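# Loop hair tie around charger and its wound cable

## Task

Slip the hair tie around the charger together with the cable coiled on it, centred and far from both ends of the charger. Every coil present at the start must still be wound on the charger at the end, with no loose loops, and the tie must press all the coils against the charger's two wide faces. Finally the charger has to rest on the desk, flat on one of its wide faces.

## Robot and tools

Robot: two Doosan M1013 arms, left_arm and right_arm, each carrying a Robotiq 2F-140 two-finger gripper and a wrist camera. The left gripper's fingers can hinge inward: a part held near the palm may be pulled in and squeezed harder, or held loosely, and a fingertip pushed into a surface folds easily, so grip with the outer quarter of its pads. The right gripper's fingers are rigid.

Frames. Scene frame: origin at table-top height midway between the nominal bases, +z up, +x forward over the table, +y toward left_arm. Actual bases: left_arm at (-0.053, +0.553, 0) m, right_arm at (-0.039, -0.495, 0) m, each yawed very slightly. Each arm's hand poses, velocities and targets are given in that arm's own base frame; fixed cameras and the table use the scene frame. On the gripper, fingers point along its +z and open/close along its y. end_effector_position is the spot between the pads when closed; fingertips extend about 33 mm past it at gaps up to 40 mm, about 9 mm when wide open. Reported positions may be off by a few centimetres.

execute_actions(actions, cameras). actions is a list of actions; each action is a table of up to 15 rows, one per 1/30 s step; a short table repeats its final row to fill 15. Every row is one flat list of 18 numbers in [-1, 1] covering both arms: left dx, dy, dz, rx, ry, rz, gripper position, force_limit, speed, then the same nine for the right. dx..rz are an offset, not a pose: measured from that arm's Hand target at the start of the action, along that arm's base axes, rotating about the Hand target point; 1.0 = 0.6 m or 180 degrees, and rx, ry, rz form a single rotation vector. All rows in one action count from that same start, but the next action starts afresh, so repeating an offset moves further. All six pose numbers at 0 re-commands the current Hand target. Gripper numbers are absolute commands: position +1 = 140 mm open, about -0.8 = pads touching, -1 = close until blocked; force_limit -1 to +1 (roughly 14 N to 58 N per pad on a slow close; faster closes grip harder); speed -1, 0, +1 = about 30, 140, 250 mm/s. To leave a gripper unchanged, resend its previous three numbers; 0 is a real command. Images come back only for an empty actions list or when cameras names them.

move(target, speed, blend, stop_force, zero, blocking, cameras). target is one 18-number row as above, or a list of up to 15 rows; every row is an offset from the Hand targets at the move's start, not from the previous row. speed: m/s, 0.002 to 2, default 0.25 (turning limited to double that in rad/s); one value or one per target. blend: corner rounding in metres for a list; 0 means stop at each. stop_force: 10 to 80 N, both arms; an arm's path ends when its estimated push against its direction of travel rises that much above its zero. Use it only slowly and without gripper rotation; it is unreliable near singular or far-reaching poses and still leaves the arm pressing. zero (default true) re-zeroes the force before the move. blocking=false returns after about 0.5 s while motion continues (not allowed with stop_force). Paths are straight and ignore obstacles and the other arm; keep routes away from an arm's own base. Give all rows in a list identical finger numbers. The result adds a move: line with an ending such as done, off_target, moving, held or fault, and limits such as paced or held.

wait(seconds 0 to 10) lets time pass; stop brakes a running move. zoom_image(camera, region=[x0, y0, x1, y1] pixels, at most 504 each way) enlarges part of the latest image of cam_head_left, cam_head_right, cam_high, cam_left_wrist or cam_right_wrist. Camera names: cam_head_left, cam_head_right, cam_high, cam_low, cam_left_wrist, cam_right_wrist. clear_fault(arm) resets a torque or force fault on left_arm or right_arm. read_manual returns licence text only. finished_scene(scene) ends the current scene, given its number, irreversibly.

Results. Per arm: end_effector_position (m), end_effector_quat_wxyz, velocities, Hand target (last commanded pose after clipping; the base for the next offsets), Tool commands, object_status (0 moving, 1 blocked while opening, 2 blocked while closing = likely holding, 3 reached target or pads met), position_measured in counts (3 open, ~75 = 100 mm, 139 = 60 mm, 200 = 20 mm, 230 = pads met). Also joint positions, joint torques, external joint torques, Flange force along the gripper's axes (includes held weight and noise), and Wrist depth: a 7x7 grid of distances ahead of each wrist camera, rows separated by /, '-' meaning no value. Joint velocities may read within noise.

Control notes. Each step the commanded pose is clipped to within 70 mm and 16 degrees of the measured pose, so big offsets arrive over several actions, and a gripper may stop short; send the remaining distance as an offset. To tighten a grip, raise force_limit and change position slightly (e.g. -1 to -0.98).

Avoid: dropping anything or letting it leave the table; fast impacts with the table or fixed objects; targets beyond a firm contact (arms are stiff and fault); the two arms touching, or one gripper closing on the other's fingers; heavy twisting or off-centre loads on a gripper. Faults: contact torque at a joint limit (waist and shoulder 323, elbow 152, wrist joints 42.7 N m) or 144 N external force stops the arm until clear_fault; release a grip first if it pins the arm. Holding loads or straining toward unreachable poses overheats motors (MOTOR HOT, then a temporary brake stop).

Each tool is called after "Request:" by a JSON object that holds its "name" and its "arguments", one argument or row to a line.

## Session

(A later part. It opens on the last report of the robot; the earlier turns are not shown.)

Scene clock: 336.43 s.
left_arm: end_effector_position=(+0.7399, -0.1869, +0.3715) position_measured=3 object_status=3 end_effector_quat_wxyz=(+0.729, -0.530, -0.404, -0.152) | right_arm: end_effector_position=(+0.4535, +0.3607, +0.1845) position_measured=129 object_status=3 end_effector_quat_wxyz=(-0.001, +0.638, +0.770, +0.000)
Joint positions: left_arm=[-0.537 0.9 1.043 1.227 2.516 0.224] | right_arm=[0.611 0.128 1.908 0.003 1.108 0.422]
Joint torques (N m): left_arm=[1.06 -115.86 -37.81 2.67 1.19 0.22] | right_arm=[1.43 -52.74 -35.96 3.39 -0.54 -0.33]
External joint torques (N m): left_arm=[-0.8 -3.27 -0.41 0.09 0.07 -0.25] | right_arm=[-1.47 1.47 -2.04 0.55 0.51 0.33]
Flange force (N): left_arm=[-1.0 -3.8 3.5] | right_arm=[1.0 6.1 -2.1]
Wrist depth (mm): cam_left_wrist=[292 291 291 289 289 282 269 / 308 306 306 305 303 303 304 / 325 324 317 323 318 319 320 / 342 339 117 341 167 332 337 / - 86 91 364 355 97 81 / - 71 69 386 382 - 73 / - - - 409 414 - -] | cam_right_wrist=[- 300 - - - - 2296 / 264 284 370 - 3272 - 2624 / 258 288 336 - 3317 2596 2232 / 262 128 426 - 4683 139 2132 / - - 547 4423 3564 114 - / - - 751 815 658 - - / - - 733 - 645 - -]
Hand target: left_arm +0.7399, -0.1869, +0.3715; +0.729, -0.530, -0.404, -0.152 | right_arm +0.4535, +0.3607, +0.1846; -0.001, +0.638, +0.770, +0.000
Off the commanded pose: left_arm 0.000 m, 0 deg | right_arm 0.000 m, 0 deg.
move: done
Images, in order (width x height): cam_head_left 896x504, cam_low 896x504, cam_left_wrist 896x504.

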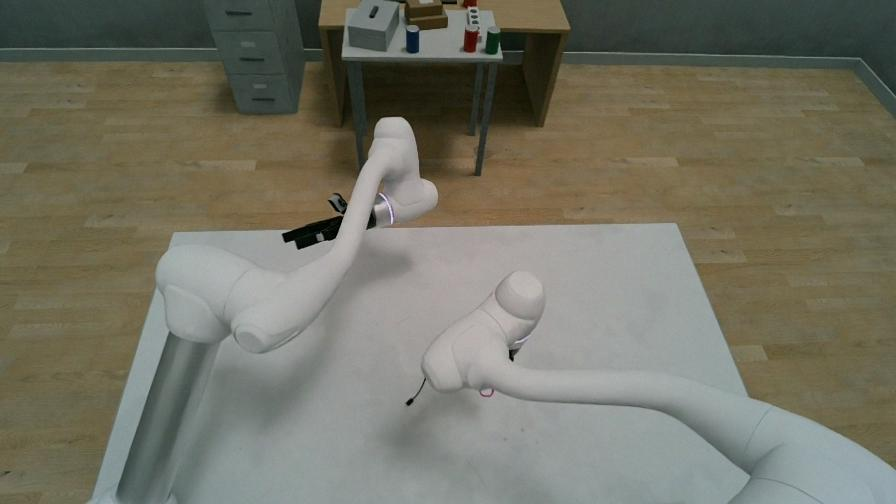

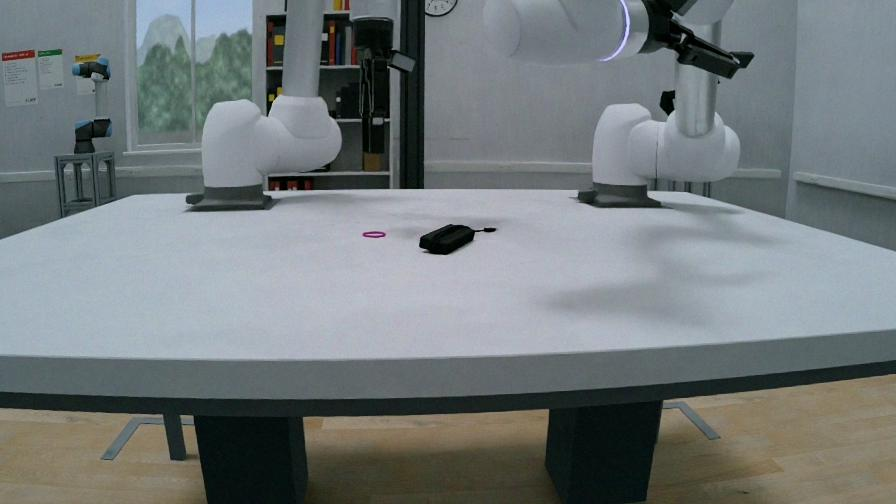

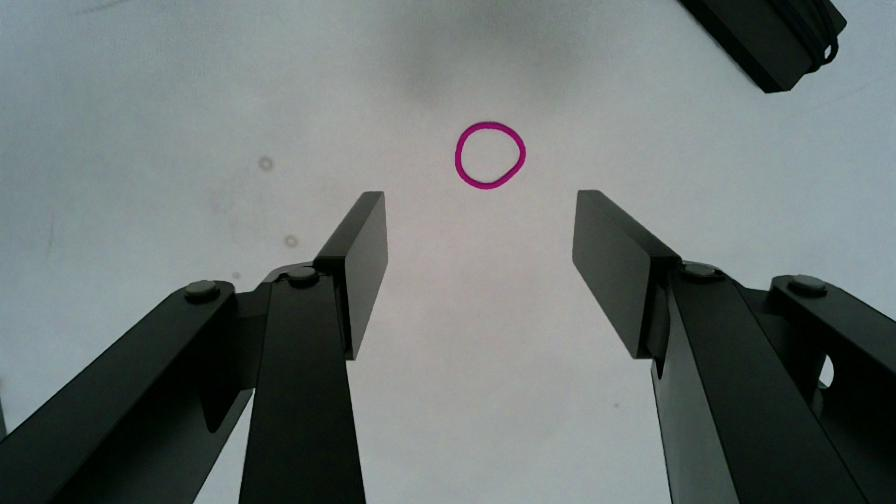

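Request:
{"name": "move", "arguments": {
  "target": [
    [0,0,0,0,0,0,1,1,1,0.025,0.0047,0,0,0,0,-0.8,1,1],
    [0,0,0,0,0,0,1,1,1,0.025,0.0047,-0.236,0,0,0,-0.8,1,1]
  ],
  "cameras": ["cam_left_wrist"]
}}

Request:
{"name": "zoom_image", "arguments": {
  "camera": "cam_left_wrist",
  "region": [380, 120, 600, 260]
}}

Scene clock: 362.30 s.
left_arm: end_effector_position=(+0.7399, -0.1869, +0.3715) position_measured=3 object_status=3 end_effector_quat_wxyz=(+0.729, -0.530, -0.404, -0.152) | right_arm: end_effector_position=(+0.4685, +0.3635, +0.0430) position_measured=229 object_status=3 end_effector_quat_wxyz=(-0.001, +0.638, +0.770, +0.000)
Joint positions: left_arm=[-0.537 0.9 1.043 1.227 2.516 0.224] | right_arm=[0.6 0.286 2.012 0.003 0.844 0.41]
Joint torques (N m): left_arm=[0.15 -116.1 -37.87 2.67 1.24 0.33] | right_arm=[1.47 -62.38 -29.81 2.66 -0.49 -0.32]
External joint torques (N m): left_arm=[0.31 -3.11 -0.4 0.08 0.02 -0.36] | right_arm=[-1.41 1.17 -1.92 0.63 0.47 0.32]
Flange force (N): left_arm=[-0.8 -2.9 4.2] | right_arm=[0.8 5.6 -0.9]
Wrist depth (mm): cam_left_wrist=[161 161 161 160 159 159 158 / 169 170 169 168 168 168 167 / 178 178 178 175 177 177 175 / 189 189 188 117 184 186 185 / 201 200 76 90 84 83 197 / 212 - 72 - - 74 207 / - - - - - 68 -] | cam_right_wrist=[- 304 - - - 2810 - / 266 285 334 5825 3184 3364 2514 / 258 288 385 - 2843 2912 2296 / 262 128 428 - 4048 140 1911 / - 118 540 4265 3791 - - / - - 742 807 - - - / - - 739 682 - - -]
Hand target: left_arm +0.7399, -0.1869, +0.3715; +0.729, -0.530, -0.404, -0.152 | right_arm +0.4685, +0.3635, +0.0430; -0.001, +0.638, +0.770, +0.000
Off the commanded pose: left_arm 0.000 m, 0 deg | right_arm 0.000 m, 0 deg.
move: done
Images, in order (width x height): cam_left_wrist 896x504.

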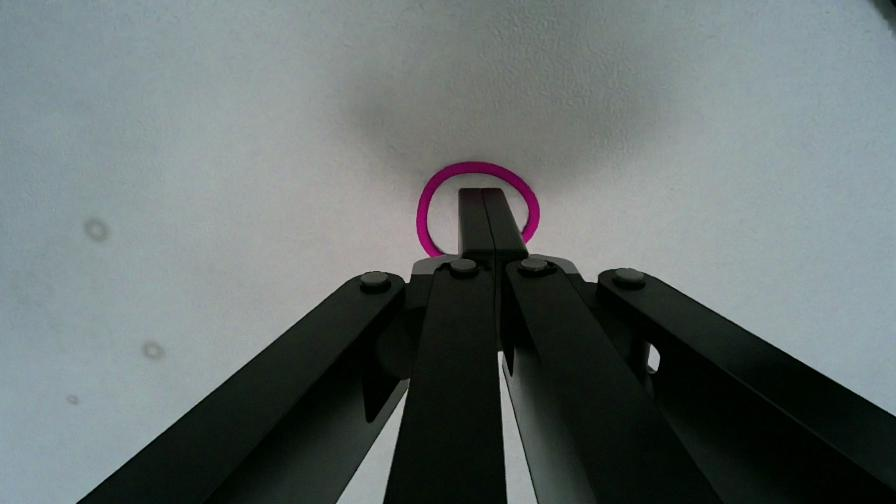

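Scaled by 2.291 from the camera's 896x504 image, which has a finer 1280x720 frame.

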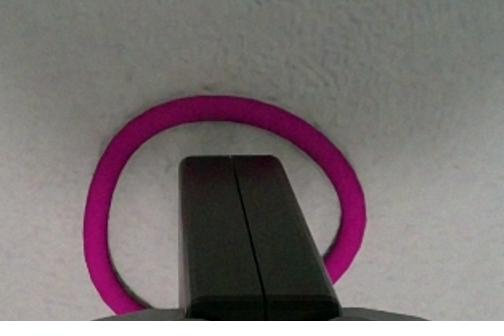

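Request:
{"name": "move", "arguments": {
  "target": [
    [0,0,0,0,0,0,1,1,1,0,0.0005,-0.0142,0,0,0,-0.8,1,1],
    [0,0,0,0,0,0,1,1,1,0,0.0005,-0.0142,0,0,0,-0.4,0,-1],
    [0,0,0,0,0,0,1,1,1,0,0.0005,0.02,0,0,0,-0.4,0,-1]
  ],
  "speed": 0.03,
  "cameras": ["cam_left_wrist"]
}}

Request:
{"name": "zoom_image", "arguments": {
  "camera": "cam_left_wrist",
  "region": [330, 100, 650, 300]
}}

Scene clock: 377.23 s.
left_arm: end_effector_position=(+0.7399, -0.1869, +0.3715) position_measured=3 object_status=3 end_effector_quat_wxyz=(+0.729, -0.530, -0.404, -0.152) | right_arm: end_effector_position=(+0.4685, +0.3639, +0.0550) position_measured=179 object_status=3 end_effector_quat_wxyz=(-0.001, +0.638, +0.770, +0.000)
Joint positions: left_arm=[-0.537 0.9 1.043 1.227 2.516 0.224] | right_arm=[0.601 0.272 2.003 0.003 0.867 0.411]
Joint torques (N m): left_arm=[0.84 -115.98 -37.93 2.75 1.18 0.28] | right_arm=[1.67 -60.55 -30.56 2.82 -0.47 -0.25]
External joint torques (N m): left_arm=[-1.63 -3.52 -0.45 0.06 0.1 -0.31] | right_arm=[-1.72 0.14 -1.75 0.53 0.44 0.25]
Flange force (N): left_arm=[-1.6 -4.6 3.5] | right_arm=[-0.6 4.3 -2.0]
Wrist depth (mm): cam_left_wrist=[171 171 171 171 171 170 169 / 180 180 180 180 179 178 178 / 191 190 190 188 187 189 188 / 202 203 198 196 127 197 199 / 214 86 87 210 122 88 208 / - - 75 226 - - - / - - - 242 - - -] | cam_right_wrist=[2777 315 4874 - - 2274 2388 / 267 283 326 3619 - 3023 2745 / 258 287 345 2596 3062 3272 2152 / 261 128 420 - 3791 140 501 / - 118 538 4190 3364 - - / - - 749 875 - - - / - - 749 - - - -]
Hand target: left_arm +0.7399, -0.1869, +0.3715; +0.729, -0.530, -0.404, -0.152 | right_arm +0.4685, +0.3638, +0.0550; -0.001, +0.638, +0.770, +0.000
Off the commanded pose: left_arm 0.000 m, 0 deg | right_arm 0.000 m, 0 deg.
move: done
Images, in order (width x height): cam_left_wrist 896x504.

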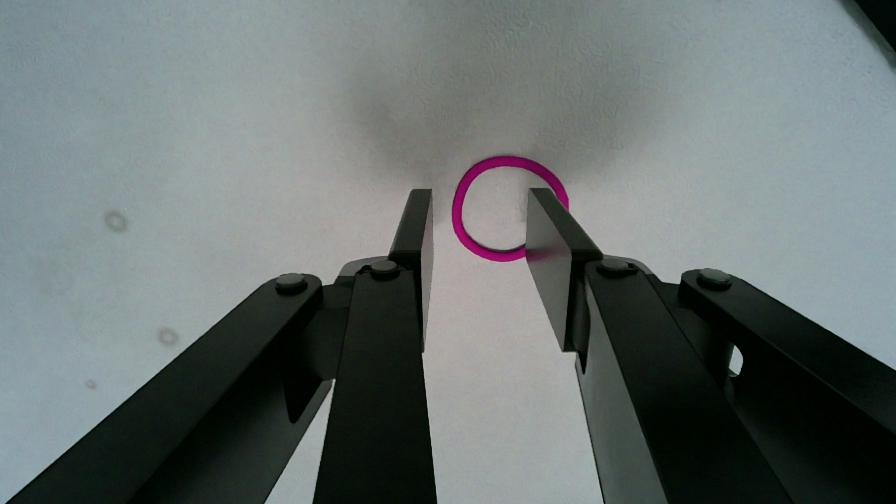

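Scaled by 1.575 from the camera's 896x504 image, which has a finer 1280x720 frame.

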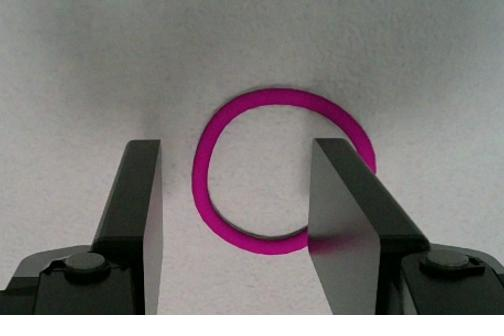

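Request:
{"name": "move", "arguments": {
  "target": [
    [0,0,0,0,0,0,1,1,1,0.021,0.004,0,0,0,0,-0.8,0,1],
    [0,0,0,0,0,0,1,1,1,0.021,0.004,-0.025,0,0,0,-0.8,0,1]
  ],
  "speed": 0.05,
  "cameras": ["cam_left_wrist"]
}}

Request:
{"name": "zoom_image", "arguments": {
  "camera": "cam_left_wrist",
  "region": [380, 120, 600, 260]
}}

Scene clock: 402.67 s.
left_arm: end_effector_position=(+0.7399, -0.1869, +0.3715) position_measured=3 object_status=3 end_effector_quat_wxyz=(+0.729, -0.530, -0.404, -0.152) | right_arm: end_effector_position=(+0.4811, +0.3662, +0.0400) position_measured=229 object_status=3 end_effector_quat_wxyz=(-0.001, +0.637, +0.770, +0.000)
Joint positions: left_arm=[-0.537 0.9 1.043 1.227 2.516 0.224] | right_arm=[0.592 0.305 1.992 0.003 0.845 0.402]
Joint torques (N m): left_arm=[0.16 -115.87 -37.74 2.7 1.27 0.33] | right_arm=[2.37 -64.84 -29.69 2.74 -0.39 -0.3]
External joint torques (N m): left_arm=[-0.05 -3.9 -0.73 0.09 0.01 -0.36] | right_arm=[-2.41 1.8 -2.05 0.55 0.36 0.3]
Flange force (N): left_arm=[-0.5 -3.7 4.3] | right_arm=[-0.3 7.2 0.0]
Wrist depth (mm): cam_left_wrist=[158 158 157 157 157 157 157 / 166 166 166 165 165 165 163 / 176 175 174 172 173 173 172 / 186 185 185 117 181 183 183 / 197 197 76 90 84 83 194 / 209 - 72 - - 74 203 / - - - - - 68 -] | cam_right_wrist=[- 321 4423 - - 2985 - / 264 284 328 - 4342 - - / 258 287 348 3980 3062 2654 2341 / 261 128 433 5192 4593 140 1837 / - 118 549 5554 - - - / - - 746 829 - 518 - / - - 744 758 587 452 -]
Hand target: left_arm +0.7399, -0.1869, +0.3715; +0.729, -0.530, -0.404, -0.152 | right_arm +0.4811, +0.3662, +0.0400; -0.001, +0.638, +0.770, +0.000
Off the commanded pose: left_arm 0.000 m, 0 deg | right_arm 0.000 m, 0 deg.
move: done
Images, in order (width x height): cam_left_wrist 896x504.

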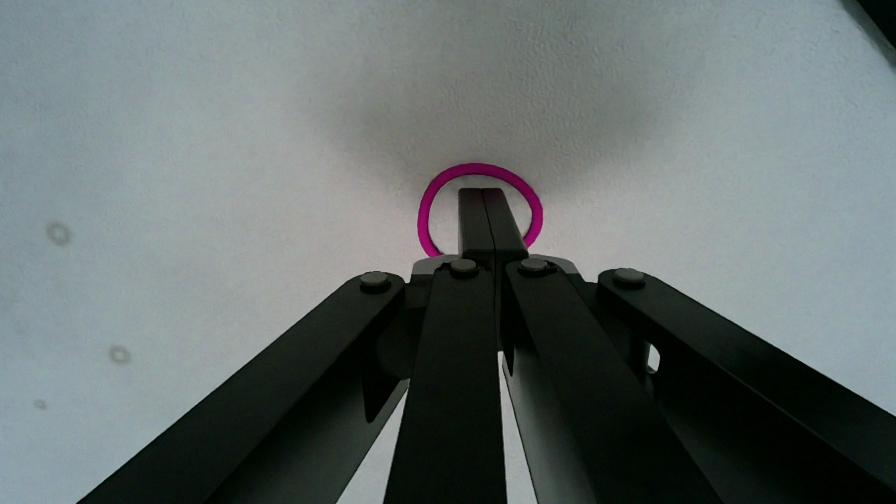

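Scaled by 2.291 from the camera's 896x504 image, which has a finer 1280x720 frame.

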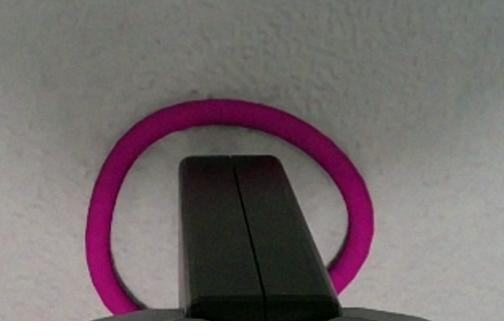

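Request:
{"name": "move", "arguments": {
  "target": [0,0,0,0,0,0,1,1,1,-0.001,0.0005,-0.018,0,0,0,-0.8,0,1],
  "speed": 0.006,
  "stop_force": 20
}}

Request:
{"name": "move", "arguments": {
  "target": [0,0,0,0,0,0,1,1,1,0,0,0,0,0,0,-0.33,0,-1],
  "speed": 0.01,
  "cameras": ["cam_left_wrist"]
}}

Request:
{"name": "zoom_image", "arguments": {
  "camera": "cam_left_wrist",
  "region": [330, 100, 650, 300]
}}

Scene clock: 415.03 s.
left_arm: end_effector_position=(+0.7399, -0.1869, +0.3715) position_measured=3 object_status=3 end_effector_quat_wxyz=(+0.729, -0.530, -0.404, -0.152) | right_arm: end_effector_position=(+0.4808, +0.3665, +0.0337) position_measured=229 object_status=3 end_effector_quat_wxyz=(-0.001, +0.638, +0.770, +0.000)
Joint positions: left_arm=[-0.537 0.9 1.043 1.227 2.516 0.224] | right_arm=[0.593 0.312 1.997 0.003 0.833 0.403]
Joint torques (N m): left_arm=[0.41 -115.89 -37.63 2.63 1.17 0.28] | right_arm=[2.72 -41.05 -19.73 3.27 -3.86 -0.31]
External joint torques (N m): left_arm=[-0.57 -3.48 -0.7 0.15 0.1 -0.31] | right_arm=[-2.81 -22.46 -11.75 -0.01 3.83 0.31]
Flange force (N): left_arm=[-0.4 -3.6 3.2] | right_arm=[-5.8 -2.6 -41.9]
Wrist depth (mm): cam_left_wrist=[154 152 152 152 151 150 152 / 161 160 161 159 159 158 158 / 169 168 168 166 167 167 167 / 179 178 178 117 173 177 177 / 191 190 76 90 84 83 187 / 201 - 72 - - 74 194 / - - - - - 68 -] | cam_right_wrist=[- 302 - 2843 - 2437 1911 / 265 283 345 - 3980 2948 2191 / 257 288 367 - 3674 - 2232 / 261 128 441 4776 3564 140 540 / - 118 543 4048 3102 - - / - - 753 891 - - - / - - 739 - 573 - -]
Hand target: left_arm +0.7399, -0.1869, +0.3715; +0.729, -0.530, -0.404, -0.152 | right_arm +0.4808, +0.3665, +0.0337; -0.001, +0.638, +0.770, +0.000 (not the last commanded pose)
Off the commanded pose: left_arm 0.000 m, 0 deg | right_arm 0.005 m, 0 deg.
move: contact (right_arm)

Scene clock: 416.63 s.
left_arm: end_effector_position=(+0.7399, -0.1869, +0.3715) position_measured=3 object_status=3 end_effector_quat_wxyz=(+0.729, -0.530, -0.404, -0.152) | right_arm: end_effector_position=(+0.4808, +0.3665, +0.0336) position_measured=171 object_status=0 end_effector_quat_wxyz=(-0.001, +0.638, +0.770, +0.000)
Joint positions: left_arm=[-0.537 0.9 1.043 1.227 2.516 0.224] | right_arm=[0.593 0.312 1.997 0.003 0.833 0.403]
Joint torques (N m): left_arm=[0.32 -116.01 -37.87 2.82 1.33 0.26] | right_arm=[1.59 -59.65 -26.65 3 -0.6 -0.24]
External joint torques (N m): left_arm=[-0.52 -2.94 -0.31 -0.05 -0.06 -0.29] | right_arm=[-1.59 -3.9 -4.72 0.26 0.57 0.24]
Flange force (N): left_arm=[-1.5 -3.3 3.8] | right_arm=[-0.1 4.7 -8.9]
Wrist depth (mm): cam_left_wrist=[153 152 152 151 151 151 152 / 160 160 160 159 159 157 157 / 169 168 168 166 166 167 166 / 179 178 176 175 133 175 176 / 190 81 86 186 116 88 182 / - 68 - 200 200 - - / - 68 - 214 - - -] | cam_right_wrist=[- 302 - 2568 - - 2341 / 266 283 332 4776 2843 - 2683 / 259 286 366 3791 3619 3461 2319 / 260 128 447 - 3317 140 508 / - 118 537 5081 3227 - - / - - 756 770 724 - - / - 733 739 - - - -]
Hand target: left_arm +0.7399, -0.1869, +0.3715; +0.729, -0.530, -0.404, -0.152 | right_arm +0.4808, +0.3665, +0.0337; -0.001, +0.638, +0.770, +0.000
Off the commanded pose: left_arm 0.000 m, 0 deg | right_arm 0.000 m, 0 deg.
move: done
Images, in order (width x height): cam_left_wrist 896x504.

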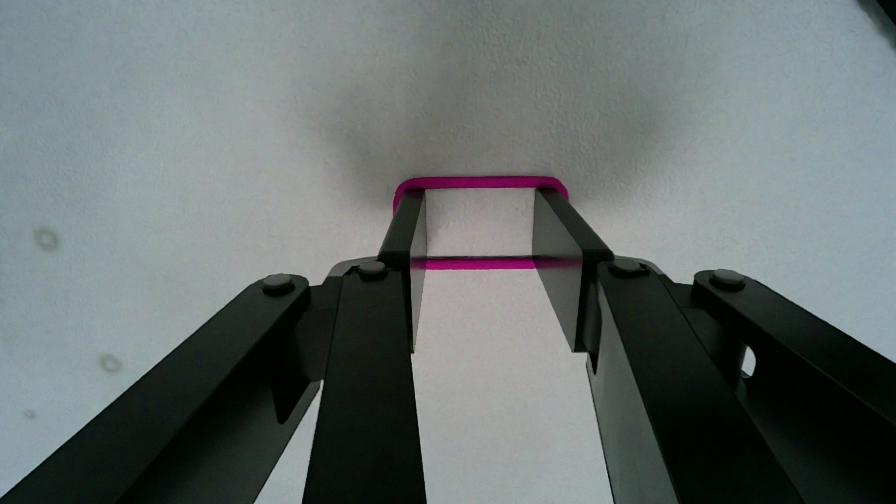

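Scaled by 1.575 from the camera's 896x504 image, which has a finer 1280x720 frame.

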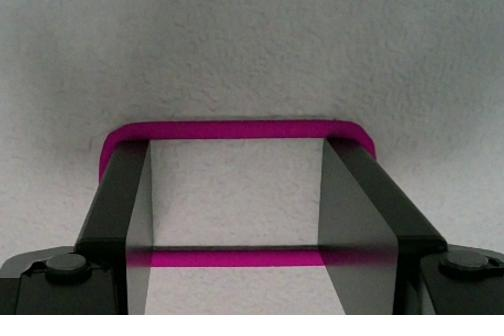

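Now press again, lift very gently 8 mm and look.

Request:
{"name": "move", "arguments": {
  "target": [0,0,0,0,0,0,1,1,1,0,0,-0.018,0,0,0,-0.33,0,-1],
  "speed": 0.006,
  "stop_force": 20
}}

Request:
{"name": "move", "arguments": {
  "target": [0,0,0,0,0,0,1,1,1,0,0,0.018,0,0,0,-0.33,0,-1],
  "speed": 0.01,
  "cameras": ["cam_left_wrist","cam_low"]
}}

Request:
{"name": "zoom_image", "arguments": {
  "camera": "cam_left_wrist",
  "region": [330, 100, 650, 300]
}}

Request:
{"name": "zoom_image", "arguments": {
  "camera": "cam_low",
  "region": [340, 150, 480, 280]
}}

Scene clock: 430.63 s.
left_arm: end_effector_position=(+0.7399, -0.1869, +0.3715) position_measured=3 object_status=3 end_effector_quat_wxyz=(+0.729, -0.530, -0.404, -0.152) | right_arm: end_effector_position=(+0.4810, +0.3666, +0.0328) position_measured=171 object_status=3 end_effector_quat_wxyz=(-0.001, +0.638, +0.770, +0.000)
Joint positions: left_arm=[-0.537 0.9 1.043 1.227 2.516 0.224] | right_arm=[0.593 0.313 1.997 0.003 0.831 0.403]
Joint torques (N m): left_arm=[0.36 -115.02 -37.69 2.79 1.31 0.39] | right_arm=[1.95 -40.7 -17.95 3.06 -2.72 -0.4]
External joint torques (N m): left_arm=[-0.87 -3.46 -0.37 -0.01 -0.04 -0.42] | right_arm=[-2 -22.9 -13.55 0.21 2.68 0.4]
Flange force (N): left_arm=[-1.9 -4.1 4.4] | right_arm=[-3.4 -1.2 -41.5]
Wrist depth (mm): cam_left_wrist=[154 151 151 150 150 150 151 / 160 159 159 159 158 157 157 / 168 168 167 165 165 166 166 / 179 177 175 174 132 173 175 / 189 81 86 186 116 88 182 / - 68 - 199 - - - / - 68 - 213 - - -] | cam_right_wrist=[2253 307 - 2191 - 2365 2296 / 266 284 329 - - 2714 2253 / 259 287 367 - 3272 4975 2296 / 261 128 426 - 3791 140 1851 / - 118 542 4048 3412 - - / - - 749 835 - - - / - 722 730 - - - -]
Hand target: left_arm +0.7399, -0.1869, +0.3715; +0.729, -0.530, -0.404, -0.152 | right_arm +0.4810, +0.3666, +0.0328; -0.001, +0.638, +0.770, +0.000 (not the last commanded pose)
Off the commanded pose: left_arm 0.000 m, 0 deg | right_arm 0.010 m, 0 deg.
move: contact (right_arm)

Scene clock: 431.93 s.
left_arm: end_effector_position=(+0.7399, -0.1869, +0.3715) position_measured=3 object_status=3 end_effector_quat_wxyz=(+0.729, -0.530, -0.404, -0.152) | right_arm: end_effector_position=(+0.4810, +0.3666, +0.0436) position_measured=171 object_status=3 end_effector_quat_wxyz=(-0.001, +0.638, +0.770, +0.000)
Joint positions: left_arm=[-0.537 0.9 1.043 1.227 2.516 0.224] | right_arm=[0.593 0.301 1.99 0.003 0.852 0.403]
Joint torques (N m): left_arm=[0.68 -116.81 -37.52 2.73 1.23 0.29] | right_arm=[2.12 -64.04 -29.94 2.85 -0.48 -0.27]
External joint torques (N m): left_arm=[-0.95 -1.76 -0.56 0.03 0.04 -0.33] | right_arm=[-2.15 1.17 -1.97 0.46 0.46 0.27]
Flange force (N): left_arm=[-0.7 -2.1 1.1] | right_arm=[-0.4 6.2 -0.9]
Wrist depth (mm): cam_left_wrist=[162 161 161 161 161 160 157 / 170 169 169 168 168 168 167 / 179 178 178 176 176 177 176 / 189 189 186 185 134 185 186 / 200 81 86 199 116 88 193 / - 68 - 212 212 - - / - 68 - 229 - - -] | cam_right_wrist=[- 307 2912 - 2514 - - / 264 284 328 - 3102 2985 2714 / 258 286 345 - 3412 3980 2232 / 261 128 413 - 2777 140 1706 / - 118 538 4683 3512 - - / - - 756 853 733 - - / - - 742 - 611 - -]
Hand target: left_arm +0.7399, -0.1869, +0.3715; +0.729, -0.530, -0.404, -0.152 | right_arm +0.4810, +0.3666, +0.0436; -0.001, +0.638, +0.770, +0.000
Off the commanded pose: left_arm 0.000 m, 0 deg | right_arm 0.000 m, 0 deg.
move: done
Images, in order (width x height): cam_low 896x504, cam_left_wrist 896x504.

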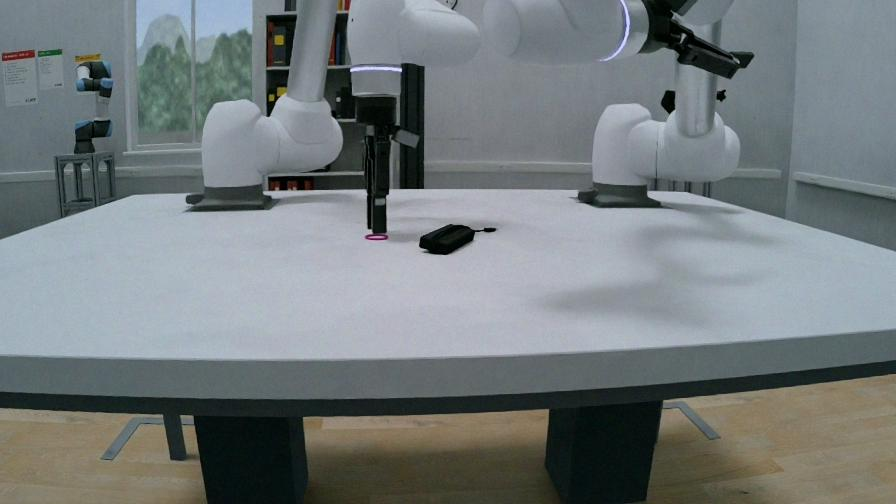

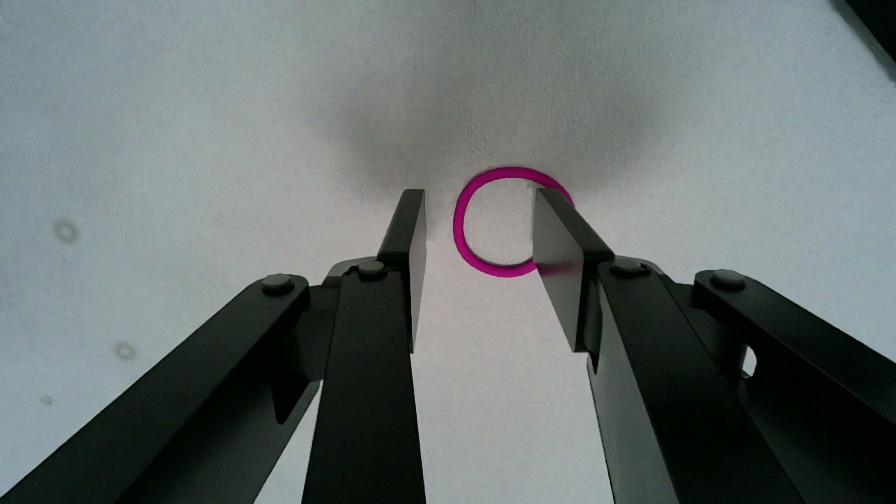

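Scaled by 1.575 from the camera's 896x504 image, which has a finer 1280x720 frame.

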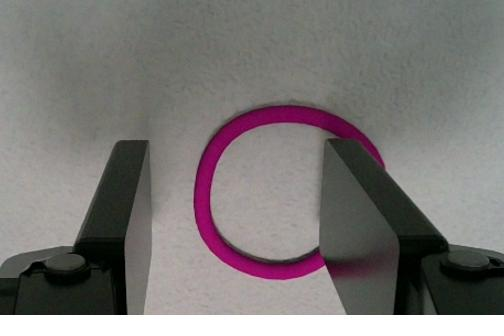

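Scaled by 3.600 from the camera's 896x504 image, which has a finer 1280x720 frame.

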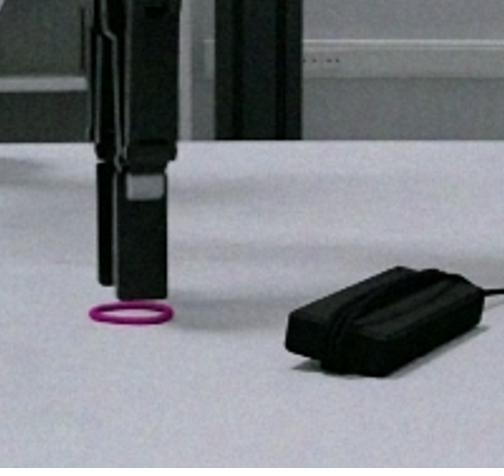

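Request:
{"name": "move", "arguments": {
  "target": [
    [0,0,0,0,0,0,1,1,1,0,0,0.06,0,0,0,-0.33,0,-1],
    [0,0,0,0,0,0,1,1,1,0.0368,0.0302,0.06,0,0,0.279,-0.57,0,1],
    [0,0,0,0,0,0,1,1,1,0.0368,0.0302,0.0,0,0,0.279,-0.57,0,1]
  ],
  "speed": 0.15,
  "cameras": ["cam_left_wrist"]
}}

Request:
{"name": "zoom_image", "arguments": {
  "camera": "cam_left_wrist",
  "region": [330, 100, 650, 300]
}}

Scene clock: 500.67 s.
left_arm: end_effector_position=(+0.7399, -0.1869, +0.3715) position_measured=3 object_status=3 end_effector_quat_wxyz=(+0.729, -0.530, -0.404, -0.152) | right_arm: end_effector_position=(+0.5031, +0.3847, +0.0436) position_measured=201 object_status=3 end_effector_quat_wxyz=(-0.001, +0.250, +0.968, -0.001)
Joint positions: left_arm=[-0.537 0.9 1.043 1.227 2.516 0.224] | right_arm=[0.598 0.339 1.934 0.001 0.871 -0.468]
Joint torques (N m): left_arm=[0.59 -116.19 -37.93 2.72 1.19 0.24] | right_arm=[1.1 -68.33 -29.73 2.78 -0.39 -0.36]
External joint torques (N m): left_arm=[-0.01 -3.43 -0.48 0.04 0.07 -0.27] | right_arm=[-1.03 1.19 -2.62 0.57 0.41 0.36]
Flange force (N): left_arm=[-0.7 -3.4 4.1] | right_arm=[-3.7 5.9 -1.2]
Wrist depth (mm): cam_left_wrist=[162 161 161 160 160 159 157 / 170 170 168 168 168 167 144 / 179 179 178 176 177 177 151 / 192 189 187 183 136 185 159 / 202 200 86 90 84 83 166 / - - 70 211 - 76 67 / - - - 227 - - -] | cam_right_wrist=[2437 311 3852 - - 2745 - / 265 284 343 3564 2388 - 2912 / 258 287 361 3272 3062 2985 2171 / 261 128 423 - 3619 140 1718 / - 117 543 4118 3412 - - / - - 746 838 635 - - / - - 742 - - 472 -]
Hand target: left_arm +0.7399, -0.1869, +0.3715; +0.729, -0.530, -0.404, -0.152 | right_arm +0.5030, +0.3847, +0.0436; -0.001, +0.250, +0.968, -0.001
Off the commanded pose: left_arm 0.000 m, 0 deg | right_arm 0.000 m, 0 deg.
move: done
Images, in order (width x height): cam_left_wrist 896x504.

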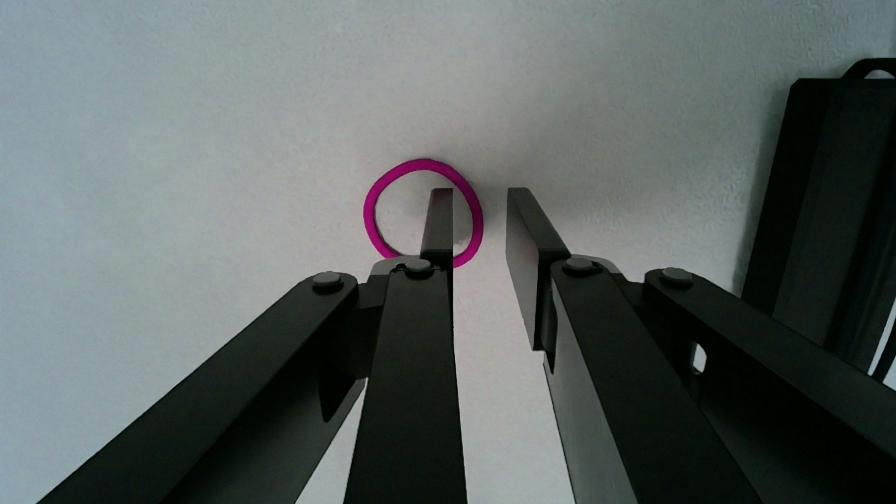

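Scaled by 1.575 from the camera's 896x504 image, which has a finer 1280x720 frame.

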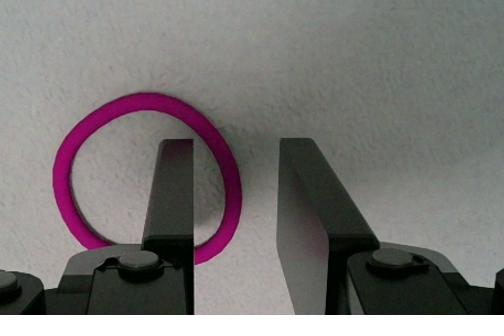

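Request:
{"name": "move", "arguments": {
  "target": [0,0,0,0,0,0,1,1,1,0,0,-0.016,0,0,0,-0.57,0,1],
  "speed": 0.01,
  "stop_force": 12
}}

Request:
{"name": "move", "arguments": {
  "target": [
    [0,0,0,0,0,0,1,1,1,0,0,0,0,0,0,-1,-0.5,-1],
    [0,0,0,0,0,0,1,1,1,0,0,0.1,0,0,0,-1,-0.5,-1]
  ],
  "speed": 0.05,
  "cameras": ["cam_left_wrist","cam_low"]
}}

Request:
{"name": "zoom_image", "arguments": {
  "camera": "cam_left_wrist",
  "region": [330, 100, 650, 300]
}}

Request:
{"name": "zoom_image", "arguments": {
  "camera": "cam_low",
  "region": [340, 150, 480, 280]
}}

Scene clock: 513.33 s.
left_arm: end_effector_position=(+0.7399, -0.1869, +0.3715) position_measured=3 object_status=3 end_effector_quat_wxyz=(+0.729, -0.530, -0.404, -0.152) | right_arm: end_effector_position=(+0.5031, +0.3847, +0.0340) position_measured=201 object_status=3 end_effector_quat_wxyz=(-0.001, +0.250, +0.968, -0.001)
Joint positions: left_arm=[-0.537 0.9 1.043 1.227 2.516 0.224] | right_arm=[0.598 0.35 1.94 0.001 0.854 -0.468]
Joint torques (N m): left_arm=[0.69 -115.66 -37.81 2.78 1.2 0.28] | right_arm=[1.27 -63.09 -27.51 2.7 -0.92 -0.3]
External joint torques (N m): left_arm=[-0.34 -2.6 -0.15 -0.04 0.05 -0.31] | right_arm=[-1.29 -4.54 -4.26 0.6 0.94 0.3]
Flange force (N): left_arm=[-1.6 -3.0 3.8] | right_arm=[-2.6 2.1 -9.7]
Wrist depth (mm): cam_left_wrist=[154 152 152 151 151 151 152 / 161 160 162 159 159 159 142 / 169 169 168 167 167 167 143 / 179 179 176 173 136 175 150 / 191 190 86 184 84 83 156 / - - 70 198 - 76 67 / - - - 215 - - -] | cam_right_wrist=[2624 301 - - - 2437 3564 / 264 282 329 - - - - / 258 288 362 4048 3512 2912 2624 / 261 128 422 - 3564 140 2191 / - 118 537 4048 3184 - - / - - 749 818 - - - / - 704 739 - - - -]
Hand target: left_arm +0.7399, -0.1869, +0.3715; +0.729, -0.530, -0.404, -0.152 | right_arm +0.5030, +0.3847, +0.0340; -0.001, +0.250, +0.968, -0.001
Off the commanded pose: left_arm 0.000 m, 0 deg | right_arm 0.000 m, 0 deg.
move: done

Scene clock: 515.67 s.
left_arm: end_effector_position=(+0.7399, -0.1869, +0.3715) position_measured=3 object_status=3 end_effector_quat_wxyz=(+0.729, -0.530, -0.404, -0.152) | right_arm: end_effector_position=(+0.5030, +0.3847, +0.0940) position_measured=225 object_status=2 end_effector_quat_wxyz=(-0.001, +0.250, +0.968, -0.001)
Joint positions: left_arm=[-0.537 0.9 1.043 1.227 2.516 0.224] | right_arm=[0.598 0.287 1.895 0.001 0.962 -0.467]
Joint torques (N m): left_arm=[0.46 -116.07 -37.75 2.72 1.22 0.28] | right_arm=[1.52 -65.45 -32.53 3.06 -0.39 -0.29]
External joint torques (N m): left_arm=[-1.33 -3.31 -0.59 0.09 0.06 -0.32] | right_arm=[-1.52 1.27 -2.15 0.54 0.41 0.29]
Flange force (N): left_arm=[-1.1 -4.0 2.9] | right_arm=[-4.2 4.8 -1.3]
Wrist depth (mm): cam_left_wrist=[209 207 207 207 207 206 204 / 219 219 218 217 217 212 196 / 231 232 230 224 229 212 221 / 244 245 243 110 237 215 237 / 262 256 76 90 79 83 254 / 273 - 74 - - 72 264 / - - - - - 69 -] | cam_right_wrist=[- 310 - - - 3272 - / 264 282 345 3791 3732 - 2683 / 257 288 348 - 3412 3142 2253 / 260 128 426 3732 3852 139 2024 / - 117 535 4593 3461 - - / - - 744 853 - - - / - 744 744 791 - - -]
Hand target: left_arm +0.7399, -0.1869, +0.3715; +0.729, -0.530, -0.404, -0.152 | right_arm +0.5030, +0.3847, +0.0940; -0.001, +0.250, +0.968, -0.001
Off the commanded pose: left_arm 0.000 m, 0 deg | right_arm 0.000 m, 0 deg.
move: done
Images, in order (width x height): cam_low 896x504, cam_left_wrist 896x504.

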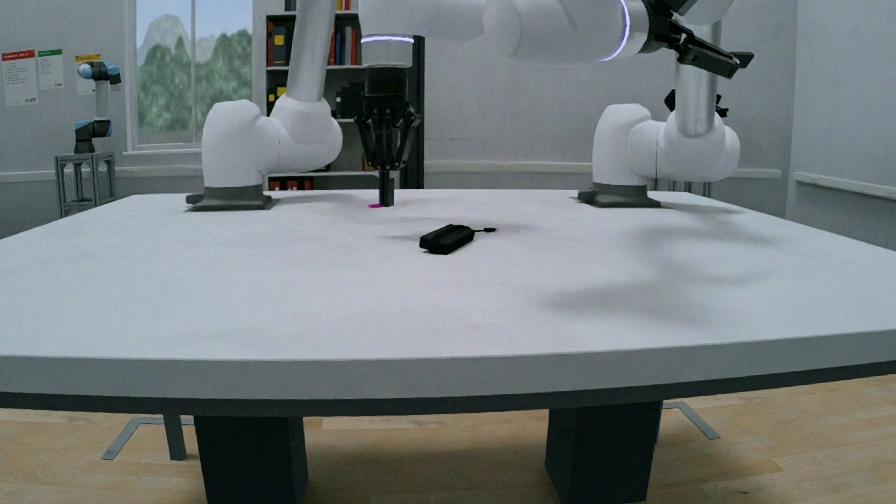

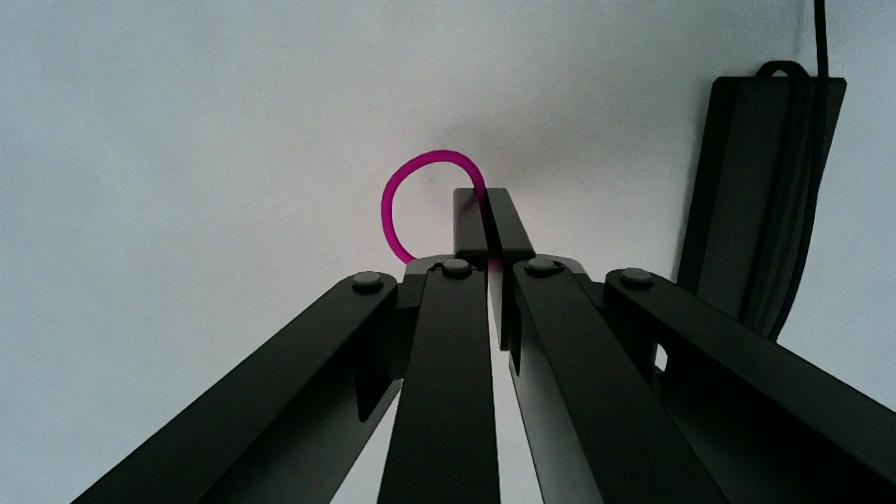

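Scaled by 1.575 from the camera's 896x504 image, which has a finer 1280x720 frame.

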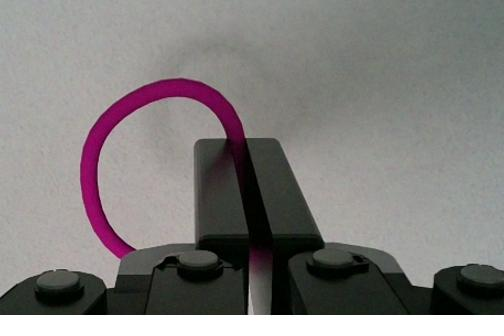

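Scaled by 3.600 from the camera's 896x504 image, which has a finer 1280x720 frame.

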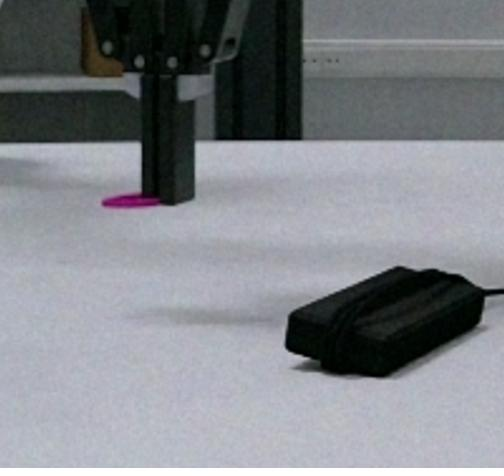

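Request:
{"name": "move", "arguments": {
  "target": [0,0,0,0,0,0,1,1,1,0.1367,0.1972,0.06,0,0,0,-1,-0.5,-1],
  "speed": 0.2,
  "cameras": ["cam_left_wrist"]
}}

Request:
{"name": "zoom_image", "arguments": {
  "camera": "cam_left_wrist",
  "region": [330, 0, 650, 300]
}}

Scene clock: 527.50 s.
left_arm: end_effector_position=(+0.7399, -0.1869, +0.3715) position_measured=3 object_status=3 end_effector_quat_wxyz=(+0.729, -0.530, -0.404, -0.152) | right_arm: end_effector_position=(+0.5850, +0.5030, +0.1300) position_measured=225 object_status=2 end_effector_quat_wxyz=(-0.001, +0.250, +0.968, -0.001)
Joint positions: left_arm=[-0.537 0.9 1.043 1.227 2.516 0.224] | right_arm=[0.665 0.451 1.579 0.001 1.114 -0.4]
Joint torques (N m): left_arm=[0.21 -115.96 -37.76 2.74 1.25 0.3] | right_arm=[1.46 -84.04 -36.24 3.41 -0.38 -0.36]
External joint torques (N m): left_arm=[0.1 -2.99 -0.42 0.01 0 -0.33] | right_arm=[-1.41 0.69 -1.54 0.51 0.41 0.36]
Flange force (N): left_arm=[-0.9 -2.9 3.9] | right_arm=[-2.9 3.9 -1.5]
Wrist depth (mm): cam_left_wrist=[240 241 240 235 239 236 236 / 252 253 253 226 250 250 249 / 267 268 265 237 267 264 264 / 285 282 283 110 272 279 279 / 301 295 76 90 79 83 293 / 317 - 74 - - 72 308 / - - - - - 69 -] | cam_right_wrist=[- 309 - - 3062 2319 - / 265 283 324 2462 3142 - 2777 / 259 287 348 - 4118 2877 2274 / 260 128 430 - 3732 139 532 / - 118 544 4776 3023 - - / - - 744 832 - - - / - - 739 719 - - -]
Hand target: left_arm +0.7399, -0.1869, +0.3715; +0.729, -0.530, -0.404, -0.152 | right_arm +0.5851, +0.5030, +0.1300; -0.001, +0.250, +0.968, -0.001
Off the commanded pose: left_arm 0.000 m, 0 deg | right_arm 0.000 m, 0 deg.
move: done
Images, in order (width x height): cam_left_wrist 896x504.

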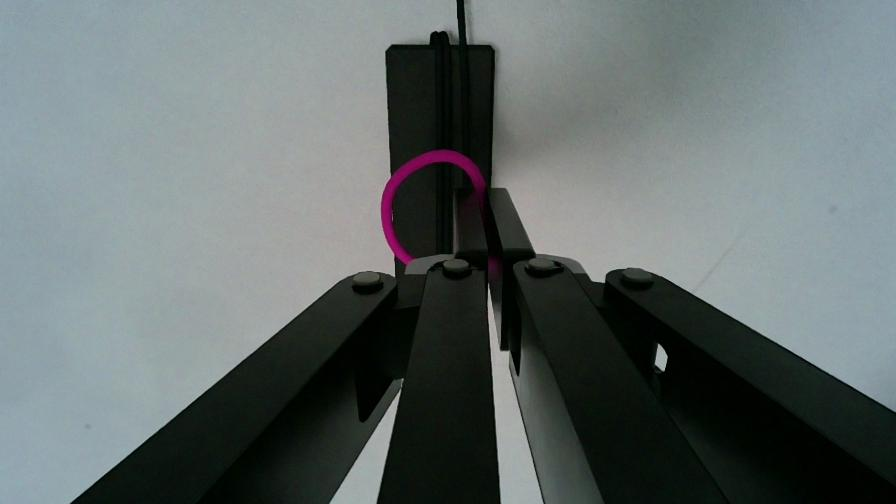

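Scaled by 1.575 from the camera's 896x504 image, which has a finer 1280x720 frame.

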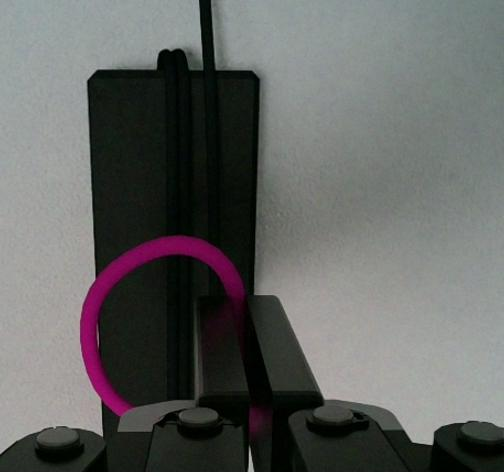

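Request:
{"name": "move", "arguments": {
  "target": [0,0,0,0,0,0,1,1,1,0.0016,0.0029,-0.105,0,0,0,-1,-0.5,-1],
  "speed": 0.06,
  "cameras": ["cam_left_wrist","cam_low"]
}}

Request:
{"name": "zoom_image", "arguments": {
  "camera": "cam_low",
  "region": [380, 180, 520, 280]
}}

Request:
{"name": "move", "arguments": {
  "target": [0,0,0,0,0,0,1,1,1,0,0,-0.025,0,0,0,-1,-0.5,-1],
  "speed": 0.006,
  "stop_force": 10,
  "cameras": ["cam_left_wrist","cam_low"]
}}

Request:
{"name": "zoom_image", "arguments": {
  "camera": "cam_low",
  "region": [380, 180, 520, 280]
}}

Scene clock: 545.57 s.
left_arm: end_effector_position=(+0.7399, -0.1869, +0.3715) position_measured=3 object_status=3 end_effector_quat_wxyz=(+0.729, -0.530, -0.404, -0.152) | right_arm: end_effector_position=(+0.5860, +0.5047, +0.0670) position_measured=225 object_status=2 end_effector_quat_wxyz=(-0.001, +0.250, +0.968, -0.001)
Joint positions: left_arm=[-0.537 0.9 1.043 1.227 2.516 0.224] | right_arm=[0.666 0.504 1.625 0.001 1.015 -0.399]
Joint torques (N m): left_arm=[0.22 -115.32 -37.75 2.7 1.18 0.25] | right_arm=[2.07 -87.12 -33.67 3.26 -0.39 -0.31]
External joint torques (N m): left_arm=[-0.04 -3.49 -0.4 0.05 0.07 -0.28] | right_arm=[-1.99 0.79 -2.23 0.48 0.41 0.31]
Flange force (N): left_arm=[-0.9 -3.6 4.4] | right_arm=[-4.2 5.2 -1.6]
Wrist depth (mm): cam_left_wrist=[183 182 182 163 181 181 179 / 192 192 192 166 190 190 189 / 205 202 202 172 201 200 199 / 215 215 213 116 206 210 211 / 227 226 76 90 79 83 223 / 240 - 74 - - 72 232 / - - - - - 69 -] | cam_right_wrist=[- 307 5081 - - 2541 2437 / 265 284 336 3364 - - 2514 / 258 286 362 4593 3062 3364 2211 / 261 128 419 - 2777 140 509 / - 118 538 4342 4265 - - / - - 746 832 - - - / - 728 737 663 - - -]
Hand target: left_arm +0.7399, -0.1869, +0.3715; +0.729, -0.530, -0.404, -0.152 | right_arm +0.5860, +0.5047, +0.0670; -0.001, +0.250, +0.968, -0.001
Off the commanded pose: left_arm 0.000 m, 0 deg | right_arm 0.000 m, 0 deg.
move: done
Images, in order (width x height): cam_low 896x504, cam_left_wrist 896x504.

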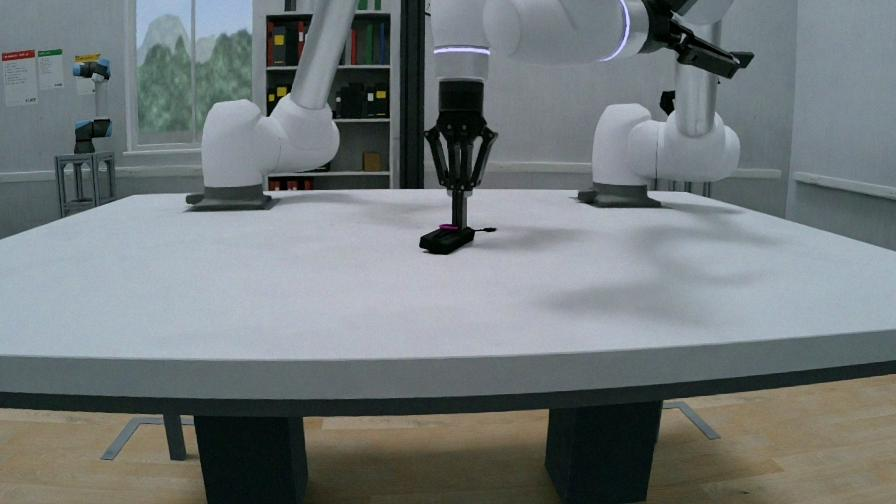

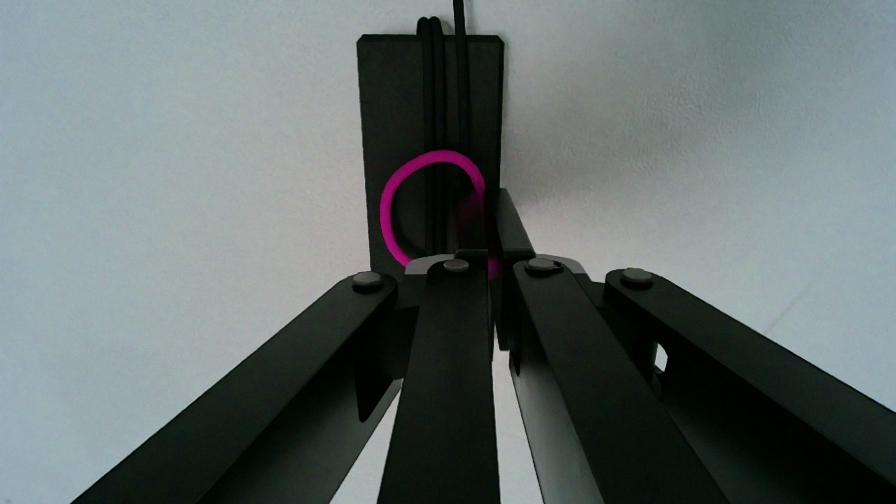

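Scaled by 3.600 from the camera's 896x504 image, which has a finer 1280x720 frame.

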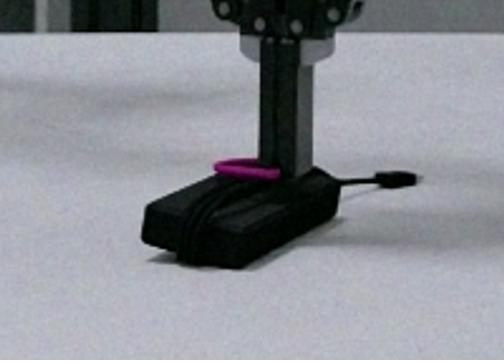

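Scene clock: 547.43 s.
left_arm: end_effector_position=(+0.7399, -0.1869, +0.3715) position_measured=3 object_status=3 end_effector_quat_wxyz=(+0.729, -0.530, -0.404, -0.152) | right_arm: end_effector_position=(+0.5861, +0.5048, +0.0593) position_measured=225 object_status=2 end_effector_quat_wxyz=(-0.001, +0.250, +0.968, +0.000)
Joint positions: left_arm=[-0.537 0.9 1.043 1.227 2.516 0.224] | right_arm=[0.666 0.51 1.631 0.001 1.003 -0.399]
Joint torques (N m): left_arm=[0.31 -115.66 -38.07 2.66 1.19 0.32] | right_arm=[1.6 -74.64 -25.42 2.86 -0.17 -0.25]
External joint torques (N m): left_arm=[0.51 -2.9 0.03 0.06 0.05 -0.35] | right_arm=[-1.64 -11.95 -10.18 0.84 0.19 0.25]
Flange force (N): left_arm=[-1.5 -2.9 5.1] | right_arm=[-3.9 5.5 -17.8]
Wrist depth (mm): cam_left_wrist=[175 175 174 159 174 173 173 / 185 184 182 160 183 182 182 / 195 195 194 165 193 192 193 / 207 206 203 116 199 202 203 / 221 218 76 90 79 83 215 / 231 - 74 - - 72 224 / - - - - - 69 -] | cam_right_wrist=[- 302 2948 3619 - 2777 - / 265 284 336 3512 3980 2912 2912 / 257 286 361 4423 3023 2912 2296 / 261 128 420 - 3512 140 1958 / - 117 540 4118 3142 - - / - - 744 812 709 - - / - - 737 778 - - -]
Hand target: left_arm +0.7399, -0.1869, +0.3715; +0.729, -0.530, -0.404, -0.152 | right_arm +0.5861, +0.5048, +0.0593; -0.001, +0.250, +0.968, +0.000 (not the last commanded pose)
Off the commanded pose: left_arm 0.000 m, 0 deg | right_arm 0.007 m, 0 deg.
move: contact (right_arm)
Images, in order (width x height): cam_low 896x504, cam_left_wrist 896x504.

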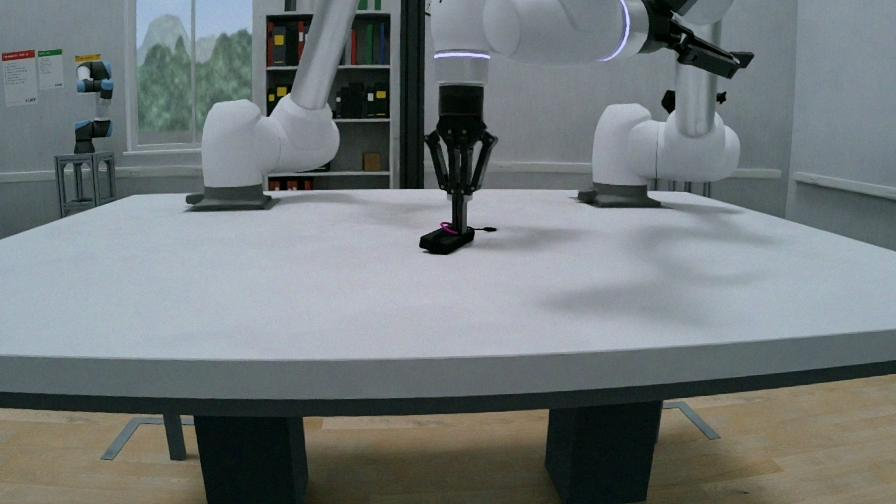

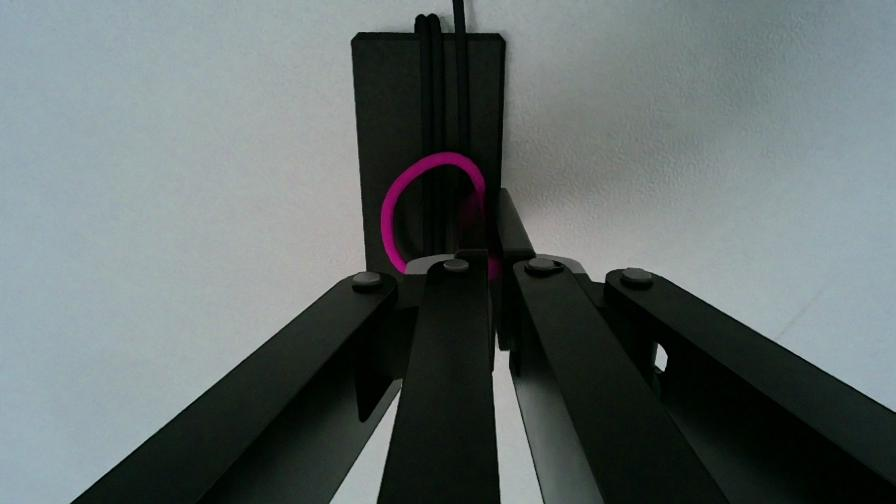

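Scaled by 3.600 from the camera's 896x504 image, which has a finer 1280x720 frame.

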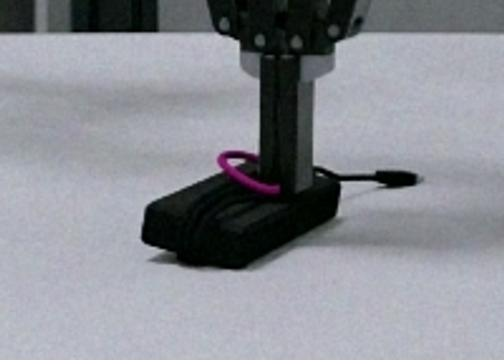

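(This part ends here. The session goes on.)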